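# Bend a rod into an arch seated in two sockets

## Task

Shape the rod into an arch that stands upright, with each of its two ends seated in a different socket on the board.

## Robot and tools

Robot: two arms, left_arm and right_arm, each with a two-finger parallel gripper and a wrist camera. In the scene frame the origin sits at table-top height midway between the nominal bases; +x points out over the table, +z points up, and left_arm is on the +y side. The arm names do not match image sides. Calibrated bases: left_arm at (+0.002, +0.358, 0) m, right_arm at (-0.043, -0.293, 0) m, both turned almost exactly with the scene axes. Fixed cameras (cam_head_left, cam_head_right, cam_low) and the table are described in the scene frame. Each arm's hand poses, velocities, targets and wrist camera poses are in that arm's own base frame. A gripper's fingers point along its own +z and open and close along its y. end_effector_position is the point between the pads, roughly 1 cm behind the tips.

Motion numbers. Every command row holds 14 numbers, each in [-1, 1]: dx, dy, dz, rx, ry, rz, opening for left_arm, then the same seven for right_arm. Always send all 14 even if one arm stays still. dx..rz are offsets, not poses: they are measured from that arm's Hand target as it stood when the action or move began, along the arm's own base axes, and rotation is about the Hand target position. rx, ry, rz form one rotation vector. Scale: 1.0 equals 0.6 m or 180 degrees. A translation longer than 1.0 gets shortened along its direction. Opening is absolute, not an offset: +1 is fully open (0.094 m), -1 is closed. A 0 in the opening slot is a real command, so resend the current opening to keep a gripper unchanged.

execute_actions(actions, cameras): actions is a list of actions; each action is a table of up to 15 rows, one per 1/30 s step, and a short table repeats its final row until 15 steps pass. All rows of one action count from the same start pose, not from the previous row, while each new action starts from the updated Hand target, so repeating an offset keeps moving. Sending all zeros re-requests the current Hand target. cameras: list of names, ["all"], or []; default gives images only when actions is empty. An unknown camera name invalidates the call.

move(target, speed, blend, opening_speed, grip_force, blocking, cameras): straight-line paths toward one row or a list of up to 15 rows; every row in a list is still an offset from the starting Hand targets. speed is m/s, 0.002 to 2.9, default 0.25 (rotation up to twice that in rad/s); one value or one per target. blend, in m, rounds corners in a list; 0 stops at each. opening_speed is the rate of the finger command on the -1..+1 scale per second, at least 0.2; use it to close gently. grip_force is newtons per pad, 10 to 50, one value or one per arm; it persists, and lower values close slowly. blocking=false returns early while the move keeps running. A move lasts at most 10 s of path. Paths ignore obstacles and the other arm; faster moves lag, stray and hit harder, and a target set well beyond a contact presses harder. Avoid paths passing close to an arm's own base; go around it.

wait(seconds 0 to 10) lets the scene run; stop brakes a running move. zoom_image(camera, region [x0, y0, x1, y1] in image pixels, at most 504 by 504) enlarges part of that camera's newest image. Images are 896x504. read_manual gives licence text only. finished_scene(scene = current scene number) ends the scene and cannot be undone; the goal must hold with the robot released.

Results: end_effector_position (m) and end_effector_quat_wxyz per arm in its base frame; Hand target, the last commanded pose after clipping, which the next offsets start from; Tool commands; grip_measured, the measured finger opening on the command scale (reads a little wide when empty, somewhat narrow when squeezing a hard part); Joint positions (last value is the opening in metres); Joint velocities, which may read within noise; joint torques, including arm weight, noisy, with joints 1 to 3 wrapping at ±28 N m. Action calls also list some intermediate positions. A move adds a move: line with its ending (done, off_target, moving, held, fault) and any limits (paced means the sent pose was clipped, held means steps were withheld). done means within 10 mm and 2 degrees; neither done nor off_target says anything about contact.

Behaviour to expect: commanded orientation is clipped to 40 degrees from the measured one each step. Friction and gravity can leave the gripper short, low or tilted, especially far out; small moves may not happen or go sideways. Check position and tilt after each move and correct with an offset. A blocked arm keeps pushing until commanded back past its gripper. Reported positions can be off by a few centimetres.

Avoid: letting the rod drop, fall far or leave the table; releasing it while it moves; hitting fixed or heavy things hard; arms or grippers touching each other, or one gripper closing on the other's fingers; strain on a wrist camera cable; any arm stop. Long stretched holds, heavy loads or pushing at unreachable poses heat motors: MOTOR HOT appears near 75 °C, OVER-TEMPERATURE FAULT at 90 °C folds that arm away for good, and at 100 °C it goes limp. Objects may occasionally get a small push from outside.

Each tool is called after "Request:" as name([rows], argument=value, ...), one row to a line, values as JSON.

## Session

Request:
execute_actions(actions=[])

Request:
zoom_image(camera="cam_head_left", region=[150, 150, 500, 310])

Request:
zoom_image(camera="cam_head_right", region=[190, 150, 510, 310])

Scene clock: 0.00 s.
left_arm: end_effector_position=(+0.4007, -0.0012, +0.0786) grip_measured=+1.000 end_effector_quat_wxyz=(+0.567, +0.009, +0.823, +0.032) | right_arm: end_effector_position=(+0.3757, -0.0351, +0.0611) grip_measured=+1.000 end_effector_quat_wxyz=(+0.540, +0.065, +0.837, -0.060)
Joint positions: left_arm=[-0.036 1.609 0.383 0.862 -0.076 0.039 0.094] | right_arm=[-0.025 1.57 0.313 0.83 0.148 0.034 0.094]
Joint velocities: within noise
Joint torques (N m): no reading
Heat: left arm: 32 °C; right arm: 31 °C.
Hand target: left_arm +0.4033, -0.0013, +0.0843; +0.573, +0.009, +0.819, +0.032 | right_arm +0.3776, -0.0351, +0.0644; +0.544, +0.065, +0.835, -0.060
Tool commands: left_gripper/opening=+1.0 right_gripper/opening=+1.0
camera_calibration:
cam_left_wrist: T_world_to_cam=[[0.0235404, -0.991578, -0.127355, 0.00277231], [-0.912975, 0.0305821, -0.406867, 0.401864], [0.407335, 0.125849, -0.904566, 0.0390306], [0, 0, 0, 1]] pos_world=[0.350928, -0.0144529, 0.199164]
cam_right_wrist: T_world_to_cam=[[-0.144437, -0.98948, 0.00825701, 0.0203374], [-0.924327, 0.131938, -0.358067, 0.376149], [0.35321, -0.0593502, -0.93366, 0.051231], [0, 0, 0, 1]] pos_world=[0.332527, -0.0264645, 0.182351]

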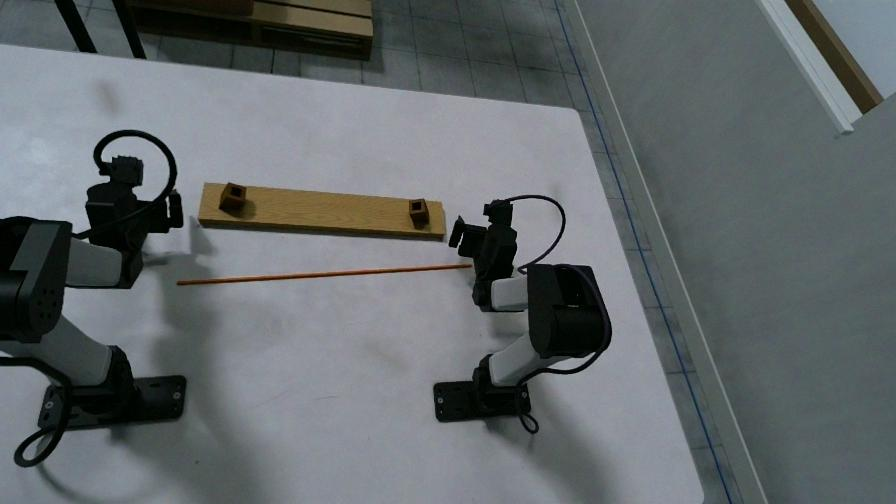

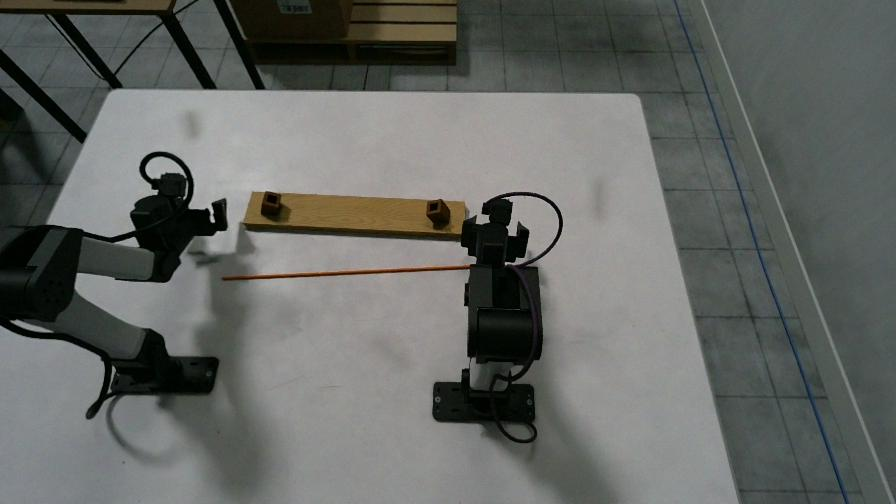

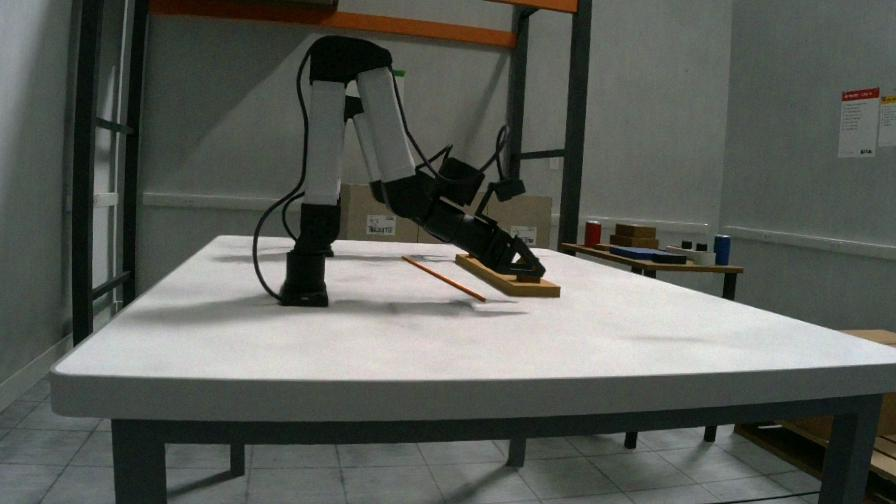

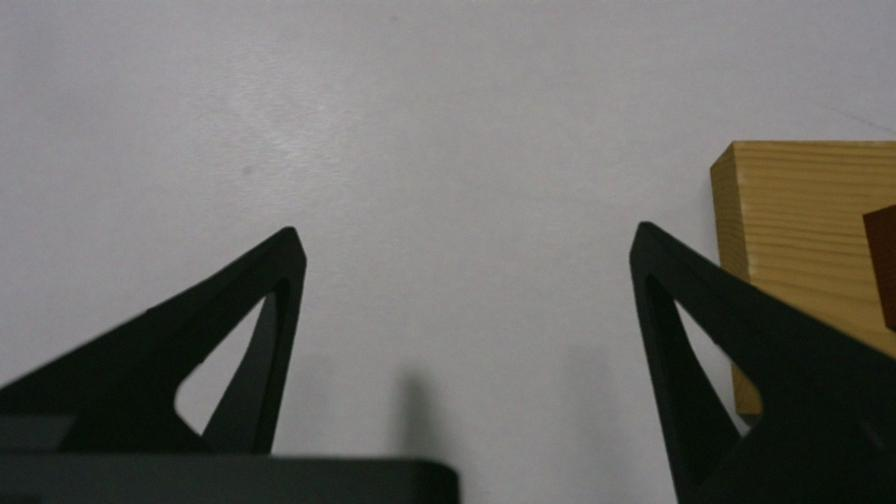

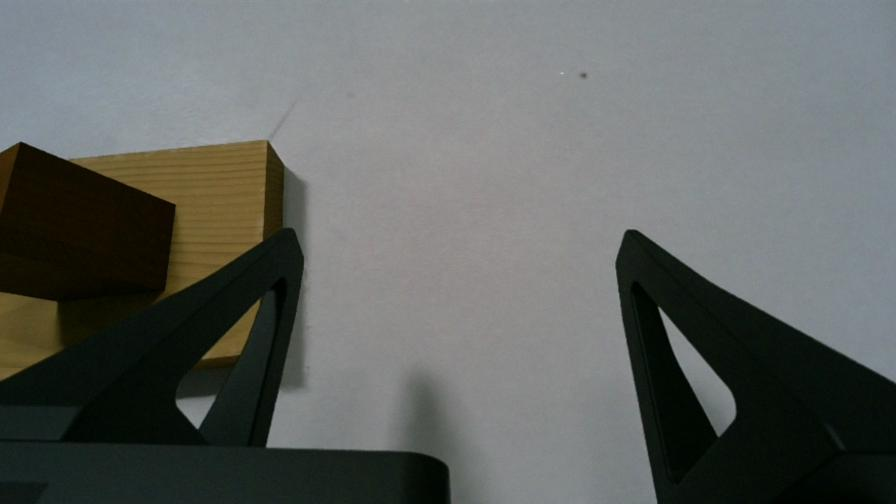

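Scaled by 1.440 from the camera's 896x504 image, which has a finer 1280x720 frame.

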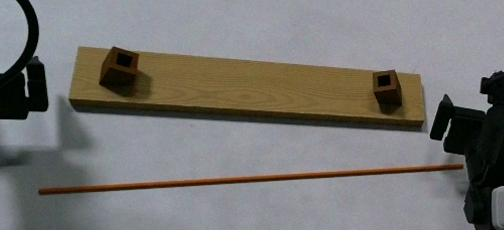

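Scaled by 1.575 from the camera's 896x504 image, which has a finer 1280x720 frame.

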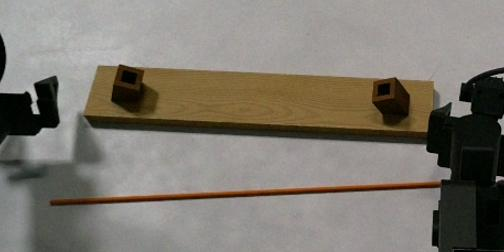

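Request:
move(target=[-0.262,-0.2295,0.163,0.2743,0.3228,-0.4117,1,-0.130,0.100,0.194,-0.2714,0.3167,0.4985,1], cameras=["cam_left_wrist","cam_right_wrist","cam_head_left"], speed=0.3)

Scene clock: 13.90 s.
left_arm: end_effector_position=(+0.2490, -0.1403, +0.1790) grip_measured=+1.000 end_effector_quat_wxyz=(+0.013, +0.681, +0.732, -0.002) | right_arm: end_effector_position=(+0.2972, +0.0262, +0.1793) grip_measured=+1.000 end_effector_quat_wxyz=(-0.007, +0.726, -0.688, -0.003)
Joint positions: left_arm=[-0.508 1.619 1.577 -1.505 0.009 0.99 0.094] | right_arm=[0.08 1.685 1.65 -1.531 -0.014 -1.545 0.094]
Joint torques (N m): left_arm=[-0.68 -6.79 8.4 0.09 0 0.21] | right_arm=[-0.06 -4.15 6.82 0.07 -0.01 -0.05]
Heat: left arm: 33 °C; right arm: 32 °C.
Hand target: left_arm +0.2461, -0.1390, +0.1821; +0.000, +0.689, +0.725, +0.000 | right_arm +0.2996, +0.0249, +0.1809; +0.001, +0.730, -0.683, +0.000
Off the commanded pose: left_arm 0.004 m, 2 deg | right_arm 0.003 m, 1 deg.
move: done
camera_calibration:
cam_left_wrist: T_world_to_cam=[[-0.999049, -0.0142744, -0.0411881, 0.25756], [-0.0388235, 0.721038, 0.691807, -0.00909374], [0.0198231, 0.692749, -0.720907, 0.352436], [0, 0, 0, 1]] pos_world=[0.249976, -0.233916, 0.270973]
cam_right_wrist: T_world_to_cam=[[0.998498, 0.0456565, -0.0302762, -0.291195], [0.0538661, -0.717544, 0.694428, -0.119349], [0.00998064, -0.695016, -0.718925, 0.273012], [0, 0, 0, 1]] pos_world=[0.294461, 0.117404, 0.270338]
Images, in order (width x height): cam_head_left 896x504, cam_left_wrist 896x504, cam_right_wrist 896x504.

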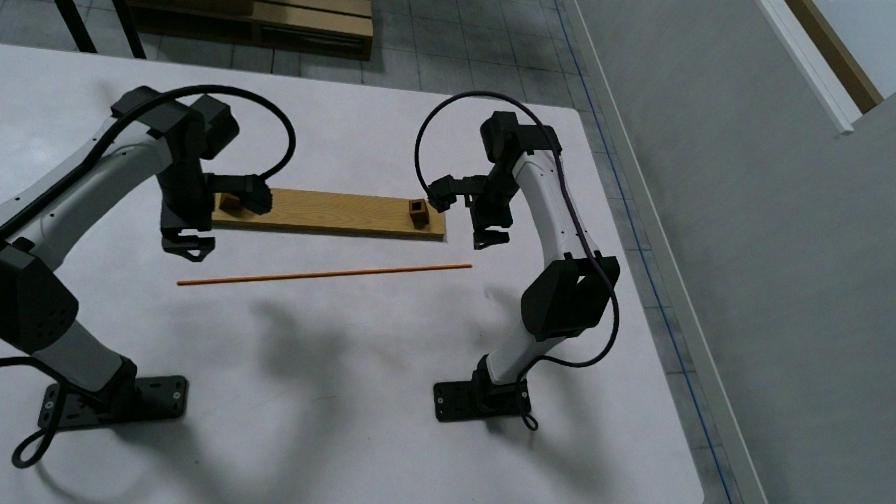

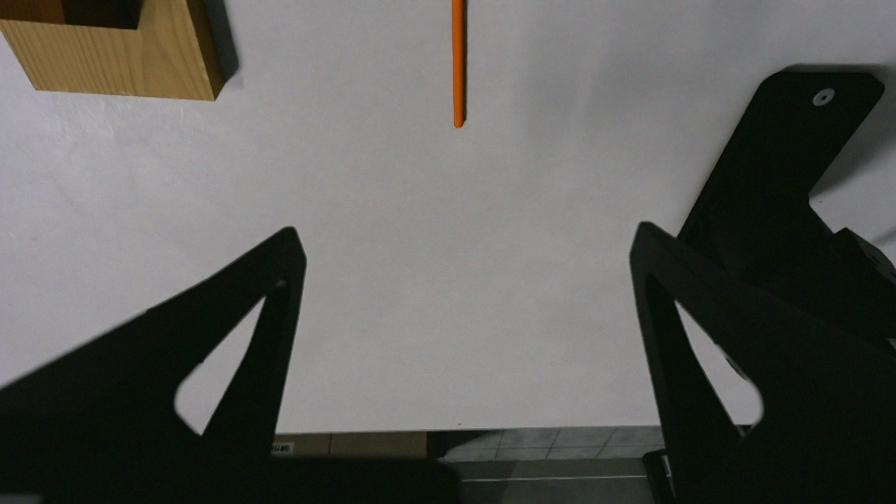

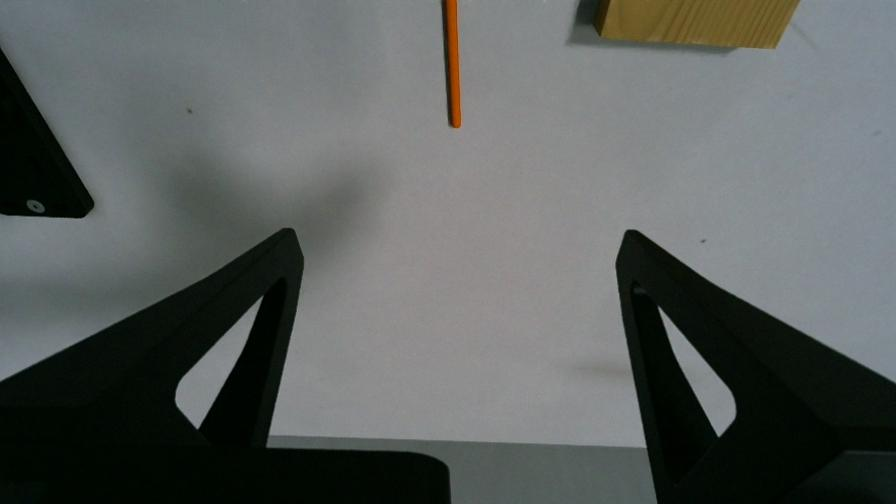

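Request:
move(target=[0.0117,-0.0033,-0.2585,0,0,-0.0094,1,-0.0072,0.0017,-0.2548,0,0,0.0067,1], cameras=["cam_left_wrist","cam_right_wrist"], speed=0.15)

Scene clock: 21.57 s.
left_arm: end_effector_position=(+0.2541, -0.1427, +0.0306) grip_measured=+1.000 end_effector_quat_wxyz=(+0.006, +0.694, +0.720, -0.002) | right_arm: end_effector_position=(+0.2952, +0.0267, +0.0335) grip_measured=+1.000 end_effector_quat_wxyz=(-0.005, +0.733, -0.680, -0.003)
Joint positions: left_arm=[-0.508 1.707 1.075 -0.928 0.007 1.025 0.094] | right_arm=[0.083 1.726 1.109 -0.949 -0.011 -1.562 0.094]
Joint torques (N m): left_arm=[-0.14 -7.86 5.49 0.52 0.05 0.21] | right_arm=[0.05 -4.59 4.1 0.42 -0.01 -0.06]
Heat: left arm: 34 °C; right arm: 32 °C.
Hand target: left_arm +0.2531, -0.1410, +0.0271; +0.000, +0.700, +0.714, +0.000 | right_arm +0.2952, +0.0259, +0.0279; +0.001, +0.737, -0.676, +0.000
Off the commanded pose: left_arm 0.004 m, 1 deg | right_arm 0.006 m, 1 deg.
move: done
camera_calibration:
cam_left_wrist: T_world_to_cam=[[-0.999303, 0.0207387, -0.0310265, 0.261306], [-0.00685267, 0.715272, 0.698813, 0.0862976], [0.0366848, 0.698538, -0.714632, 0.243281], [0, 0, 0, 1]] pos_world=[0.25279, -0.237087, 0.121658]
cam_right_wrist: T_world_to_cam=[[0.997322, 0.0661497, -0.0311854, -0.293848], [0.0691637, -0.714587, 0.696119, -0.0223536], [0.0237634, -0.696412, -0.717248, 0.164443], [0, 0, 0, 1]] pos_world=[0.2907, 0.117985, 0.124344]
Images, in order (width x height): cam_left_wrist 896x504, cam_right_wrist 896x504.

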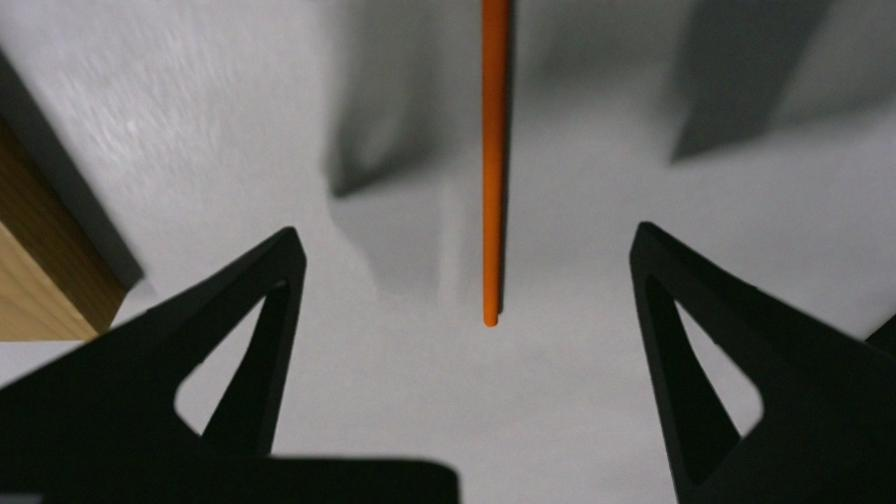

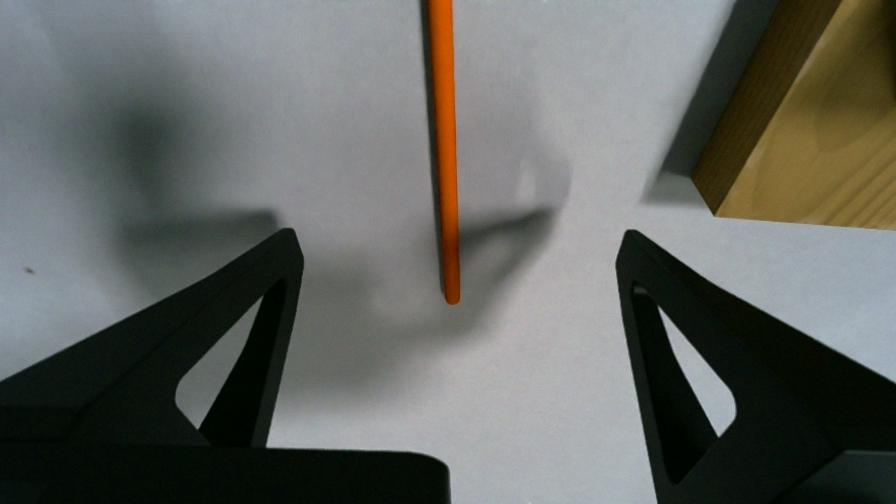

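Request:
move(target=[-0.0143,0.005,-0.0327,0,0,-0.0033,-0.4,-0.0053,0.0067,-0.045,0,0,0.007,-0.4], cameras=["cam_left_wrist","cam_right_wrist"], speed=0.08)

Scene clock: 27.27 s.
left_arm: end_effector_position=(+0.2470, -0.1387, +0.0119) grip_measured=-0.398 end_effector_quat_wxyz=(+0.007, +0.695, +0.719, -0.002) | right_arm: end_effector_position=(+0.2899, +0.0303, +0.0085) grip_measured=-0.397 end_effector_quat_wxyz=(-0.002, +0.740, -0.673, -0.006)
Joint positions: left_arm=[-0.508 1.707 0.993 -0.844 0.007 1.03 0.028] | right_arm=[0.097 1.758 1.038 -0.857 -0.011 -1.569 0.028]
Joint torques (N m): left_arm=[-0.66 -7.47 5.12 0.53 0.04 0.24] | right_arm=[0.09 -4.3 3.59 0.56 -0.01 -0.07]
Heat: left arm: 34 °C; right arm: 32 °C.
Hand target: left_arm +0.2445, -0.1380, +0.0075; +0.000, +0.704, +0.711, +0.000 | right_arm +0.2921, +0.0300, +0.0009; +0.001, +0.745, -0.667, +0.000
Off the commanded pose: left_arm 0.005 m, 2 deg | right_arm 0.008 m, 1 deg.
move: done
camera_calibration:
cam_left_wrist: T_world_to_cam=[[-0.999123, 0.0256228, -0.0331026, 0.254242], [-0.00476155, 0.716086, 0.697995, 0.0962084], [0.0415889, 0.697541, -0.715337, 0.226042], [0, 0, 0, 1]] pos_world=[0.245077, -0.233081, 0.102959]
cam_right_wrist: T_world_to_cam=[[0.995357, 0.0869205, -0.0413519, -0.289576], [0.091101, -0.711989, 0.696256, -0.00846224], [0.0310768, -0.69679, -0.716602, 0.147134], [0, 0, 0, 1]] pos_world=[0.28443, 0.121667, 0.0993541]
Images, in order (width x height): cam_left_wrist 896x504, cam_right_wrist 896x504.

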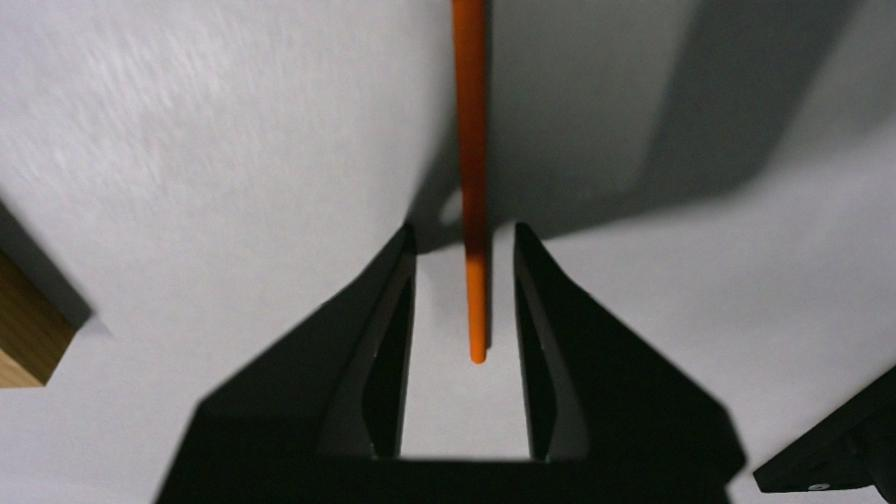

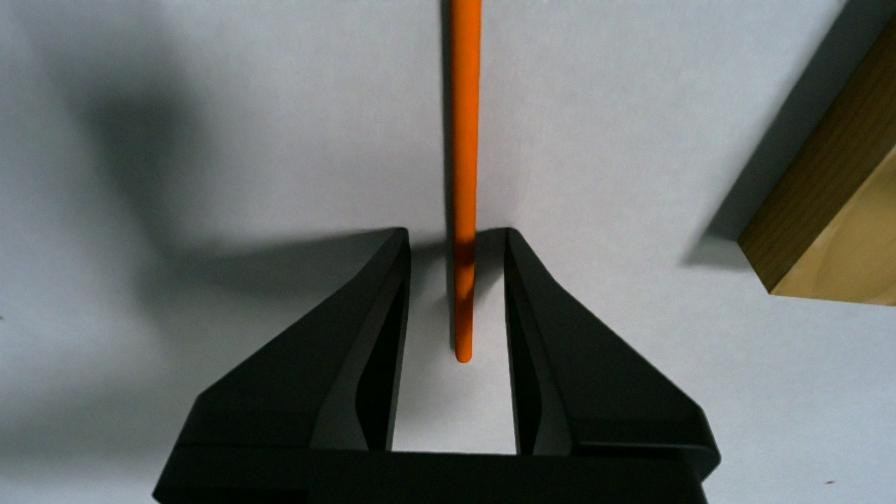

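Request:
move(target=[0.0,0.0,-0.003,0,0,0,-1,0,0,0.005,0,0,0,-1], cameras=["cam_left_wrist","cam_right_wrist"], speed=0.08, opening_speed=0.5)

Scene clock: 30.33 s.
left_arm: end_effector_position=(+0.2489, -0.1397, +0.0119) grip_measured=-0.921 end_effector_quat_wxyz=(+0.011, +0.696, +0.718, +0.000) | right_arm: end_effector_position=(+0.2902, +0.0303, +0.0085) grip_measured=-0.905 end_effector_quat_wxyz=(-0.002, +0.740, -0.672, -0.006)
Joint positions: left_arm=[-0.508 1.707 0.993 -0.836 0.007 1.031 0.004] | right_arm=[0.097 1.758 1.038 -0.856 -0.011 -1.569 0.004]
Joint torques (N m): left_arm=[-0.64 -7.16 4.81 0.55 0.04 0.21] | right_arm=[0.09 -4.72 4.11 0.43 -0.01 -0.06]
Heat: left arm: 34 °C; right arm: 32 °C.
Hand target: left_arm +0.2446, -0.1380, +0.0057; +0.000, +0.704, +0.711, +0.000 | right_arm +0.2921, +0.0300, +0.0039; +0.001, +0.745, -0.667, +0.000
Off the commanded pose: left_arm 0.008 m, 2 deg | right_arm 0.005 m, 1 deg.
move: done
camera_calibration:
cam_left_wrist: T_world_to_cam=[[-0.998834, 0.0262715, -0.0405078, 0.25621], [-0.00927617, 0.718944, 0.695006, 0.0984483], [0.0473817, 0.694571, -0.717862, 0.224842], [0, 0, 0, 1]] pos_world=[0.246171, -0.233679, 0.103362]
cam_right_wrist: T_world_to_cam=[[0.995368, 0.0873301, -0.0402079, -0.289844], [0.0905985, -0.712056, 0.696253, -0.00831935], [0.0321735, -0.69667, -0.71667, 0.14681], [0, 0, 0, 1]] pos_world=[0.284532, 0.121667, 0.099353]
Images, in order (width x height): cam_left_wrist 896x504, cam_right_wrist 896x504.

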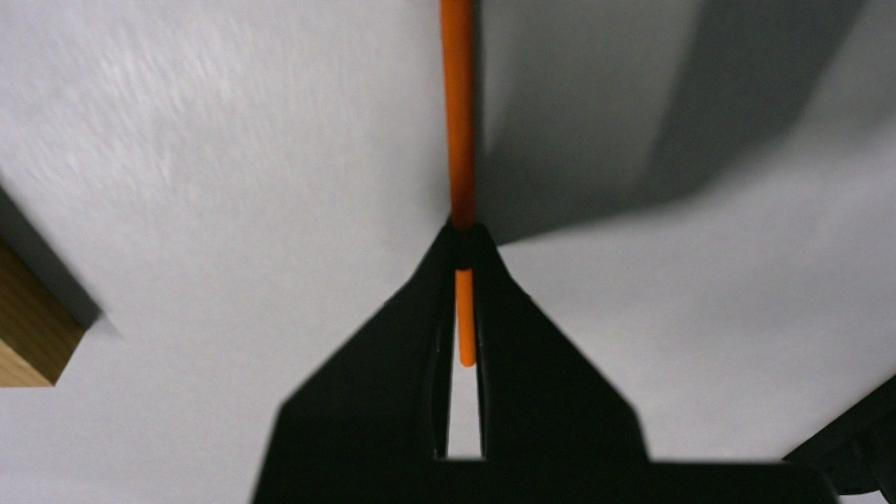

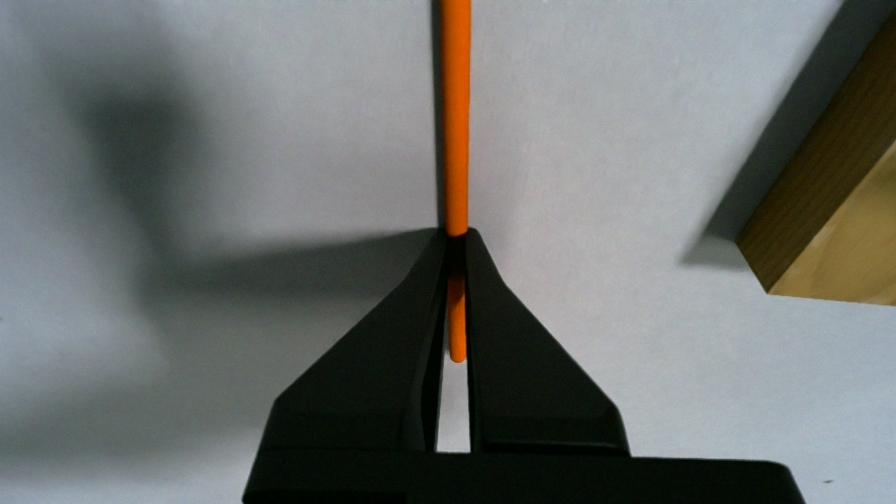

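Request:
move([
  [0,0,0.1,0,0,0,-1,0,0,0.1,0,0,0,-1],
  [0.0923,-0.0158,0.2738,-0.1687,0.0053,-0.0093,-1,0.0715,0.0363,0.2768,0.1679,0.0065,-0.0132,-1],
  [0.2007,-0.0575,0.2822,-0.3329,0.0105,-0.0184,-1,0.1548,0.1057,0.2852,0.3312,0.0129,-0.0261,-1],
], blend=[0.02,0.02,0], cameras=["all"], speed=0.15)

Scene clock: 49.73 s.
left_arm: end_effector_position=(+0.3587, -0.1612, +0.1628) grip_measured=-0.923 end_effector_quat_wxyz=(+0.310, +0.630, +0.621, -0.348) | right_arm: end_effector_position=(+0.3822, +0.0787, +0.1655) grip_measured=-0.907 end_effector_quat_wxyz=(-0.334, +0.629, -0.625, -0.318)
Joint positions: left_arm=[-0.049 1.956 1.625 -1.264 0.97 1.55 0.004] | right_arm=[-0.167 2.074 1.806 -1.506 -0.944 -1.847 0.004]
Joint torques (N m): left_arm=[-0.88 -10.35 8.5 0.43 1.32 0.25] | right_arm=[1.17 -6.5 6.5 -0.45 -1.27 -0.08]
Heat: left arm: 35 °C; right arm: 33 °C.
Hand target: left_arm +0.3650, -0.1725, +0.1750; +0.340, +0.629, +0.596, -0.366 | right_arm +0.3850, +0.0933, +0.1750; -0.356, +0.620, -0.608, -0.346
Off the commanded pose: left_arm 0.018 m, 5 deg | right_arm 0.018 m, 5 deg.
move: off_target (left_arm, right_arm)
camera_calibration:
cam_left_wrist: T_world_to_cam=[[-0.998539, 0.049751, -0.0210699, 0.373101], [0.0527911, 0.98141, -0.184518, 0.173249], [0.0114982, -0.185361, -0.982603, 0.257038], [0, 0, 0, 1]] pos_world=[0.360455, -0.140946, 0.292395]
cam_right_wrist: T_world_to_cam=[[0.999819, 0.018535, -0.00435478, -0.38164], [0.0174845, -0.984352, -0.175343, 0.102138], [-0.00753662, 0.175235, -0.984498, 0.280971], [0, 0, 0, 1]] pos_world=[0.381903, 0.0583777, 0.292862]

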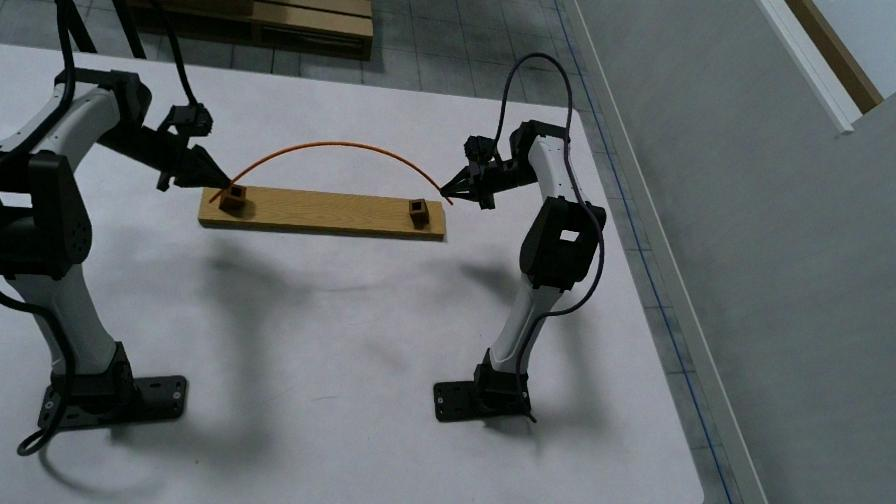

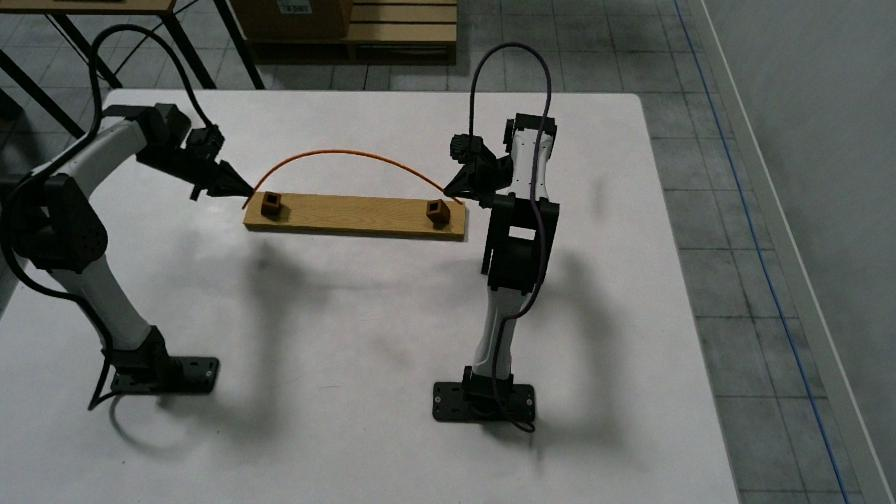

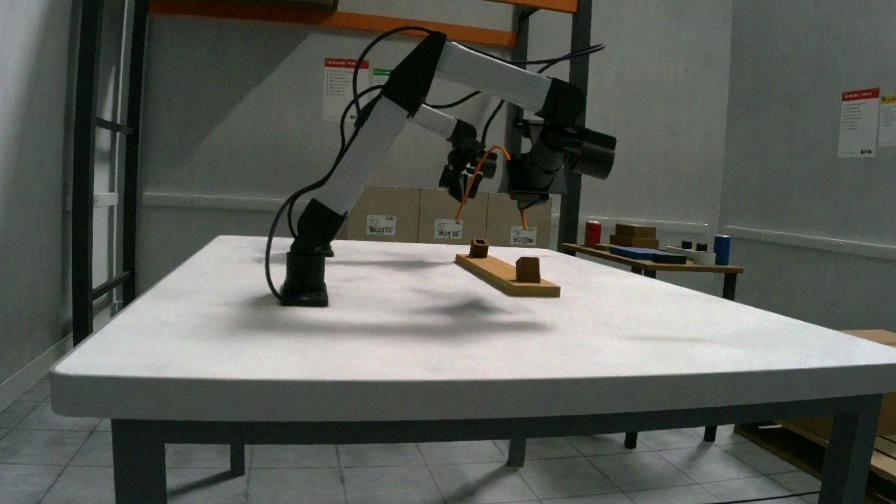

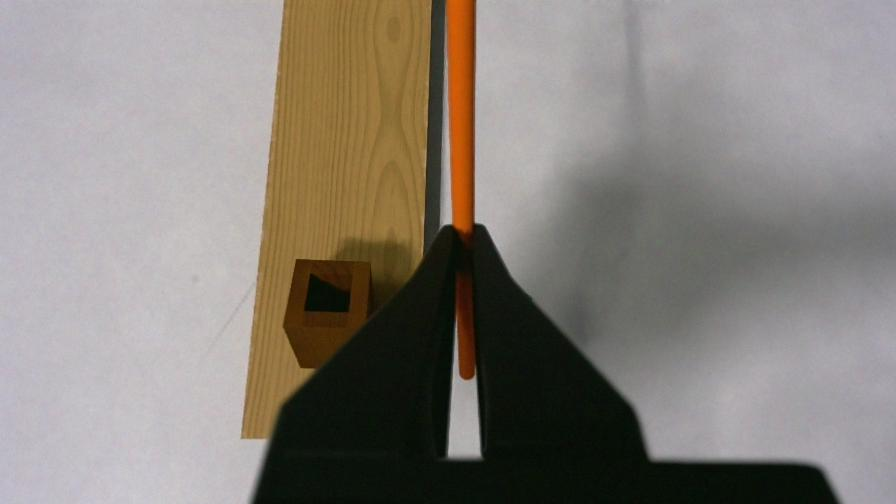

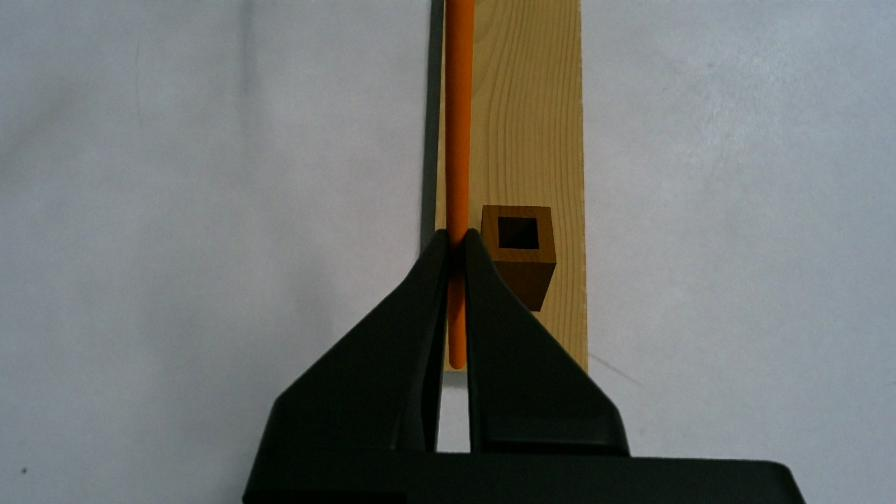

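Request:
move(target=[0.0667,-0.0425,-0.0317,-0.1231,0.0039,-0.0068,-1,0.0567,0.0728,-0.0317,0.1225,0.0048,-0.0097,-1], cameras=["all"], speed=0.12)

Request:
zoom_image(camera="cam_left_wrist", region=[400, 330, 530, 480])

Request:
zoom_image(camera="cam_right_wrist", region=[390, 330, 520, 480])

Request:
zoom_image(camera="cam_head_left", region=[190, 90, 480, 260])

Request:
zoom_image(camera="cam_head_right", region=[200, 90, 490, 260])

Scene clock: 60.83 s.
left_arm: end_effector_position=(+0.4023, -0.1875, +0.1484) grip_measured=-0.923 end_effector_quat_wxyz=(+0.431, +0.553, +0.535, -0.471) | right_arm: end_effector_position=(+0.4156, +0.1211, +0.1539) grip_measured=-0.907 end_effector_quat_wxyz=(-0.456, +0.529, -0.563, -0.442)
Joint positions: left_arm=[-0.041 2.216 1.694 -1.156 1.383 1.651 0.004] | right_arm=[-0.121 2.277 1.806 -1.461 -1.363 -1.923 0.004]
Joint torques (N m): left_arm=[-1.99 -12.4 8.03 0.24 1.1 0.26] | right_arm=[2.51 -7.49 5.5 -0.26 -1.02 -0.12]
Heat: left arm: 38 °C; right arm: 34 °C.
Hand target: left_arm +0.4050, -0.1979, +0.1559; +0.447, +0.556, +0.510, -0.481 | right_arm +0.4190, +0.1370, +0.1560; -0.469, +0.528, -0.542, -0.455
Off the commanded pose: left_arm 0.013 m, 4 deg | right_arm 0.016 m, 3 deg.
move: off_target (left_arm, right_arm)
camera_calibration:
cam_left_wrist: T_world_to_cam=[[-0.99853, 0.0418751, -0.0344252, 0.418073], [0.0540048, 0.823503, -0.564736, 0.220473], [0.00470088, -0.565764, -0.824554, 0.145433], [0, 0, 0, 1]] pos_world=[0.404868, -0.116786, 0.258818]
cam_right_wrist: T_world_to_cam=[[0.999383, -0.0163532, -0.0310759, -0.407332], [-0.0309678, -0.827674, -0.560354, 0.201612], [-0.0165571, 0.560971, -0.82767, 0.195214], [0, 0, 0, 1]] pos_world=[0.416557, 0.0506988, 0.261888]

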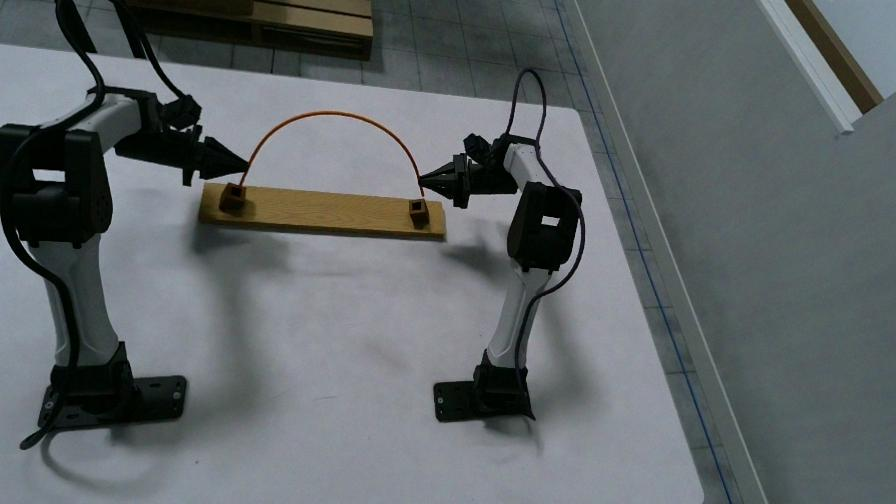

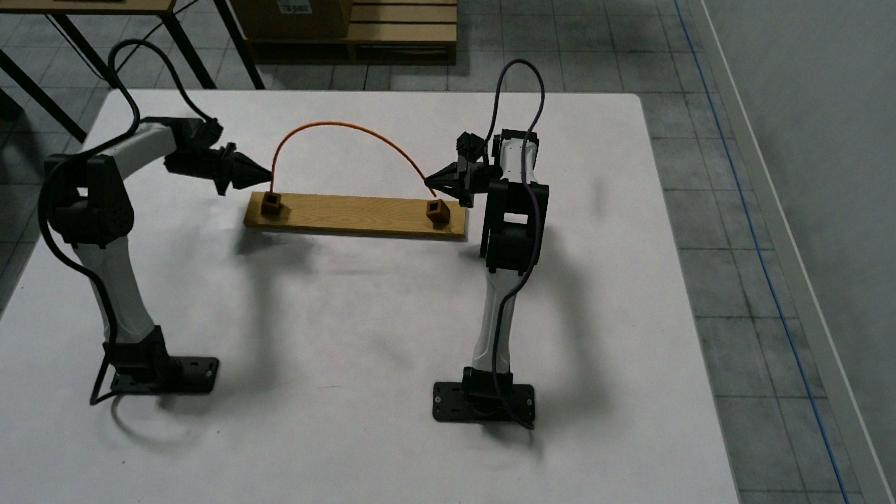

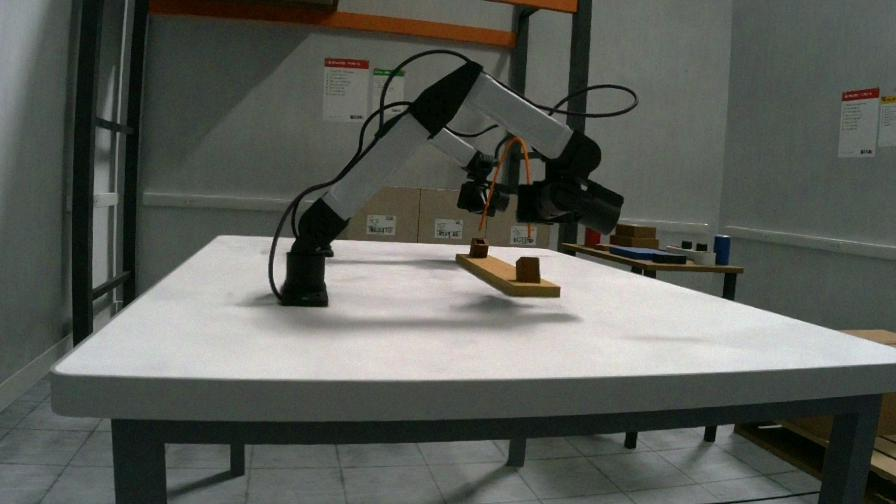

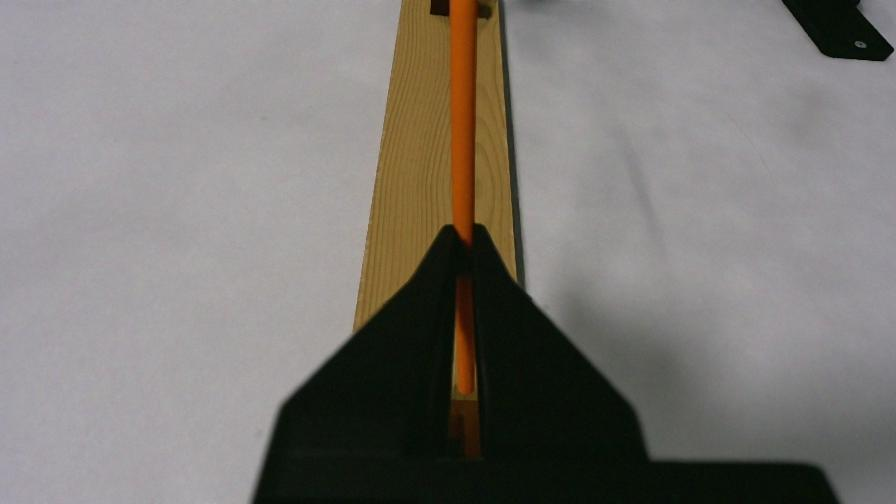

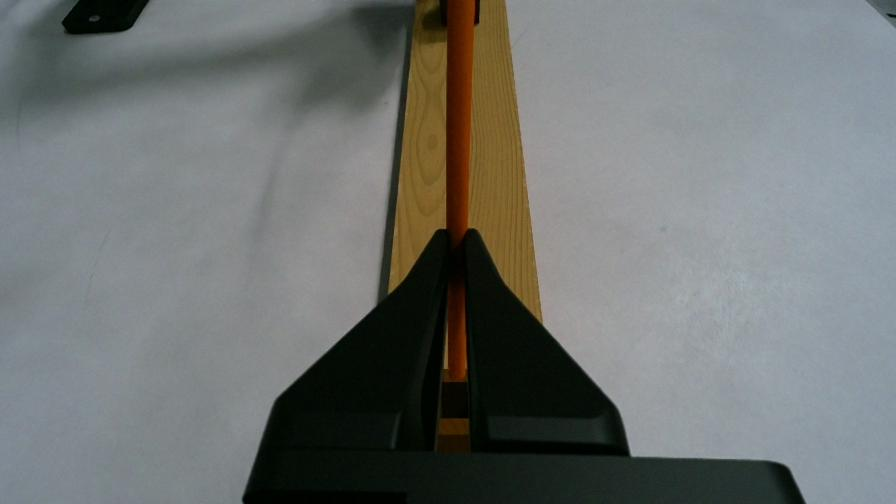

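Scaled by 3.360 from the camera's 896x504 image, which has a finer 1280x720 frame.

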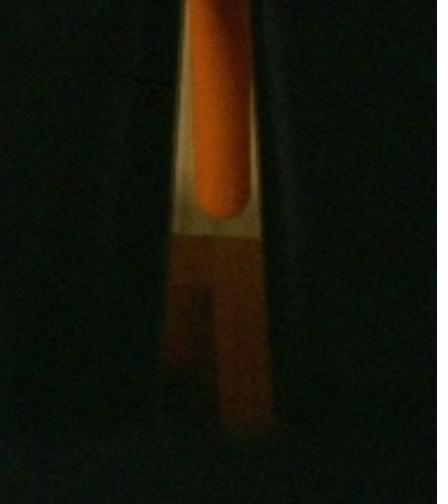

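Scaled by 3.360 from the camera's 896x504 image, which has a finer 1280x720 frame.

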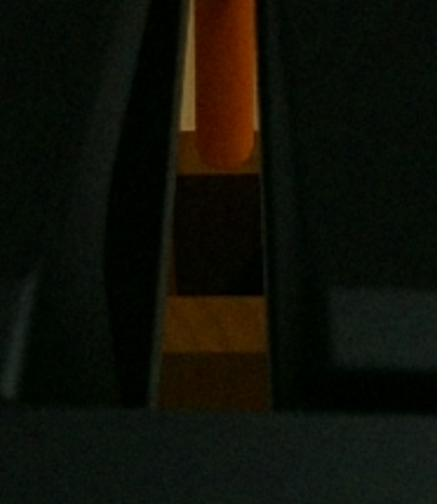

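Scaled by 1.738 from the camera's 896x504 image, which has a finer 1280x720 frame.

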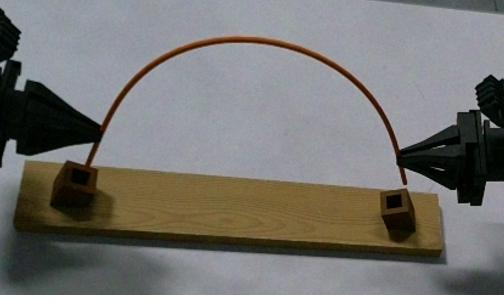

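Scaled by 1.738 from the camera's 896x504 image, which has a finer 1280x720 frame.

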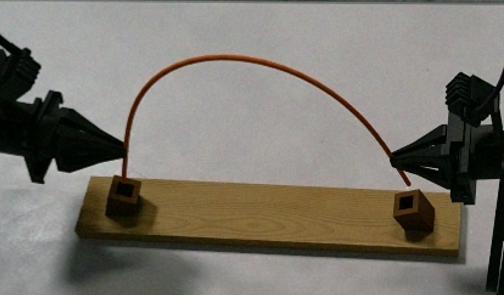

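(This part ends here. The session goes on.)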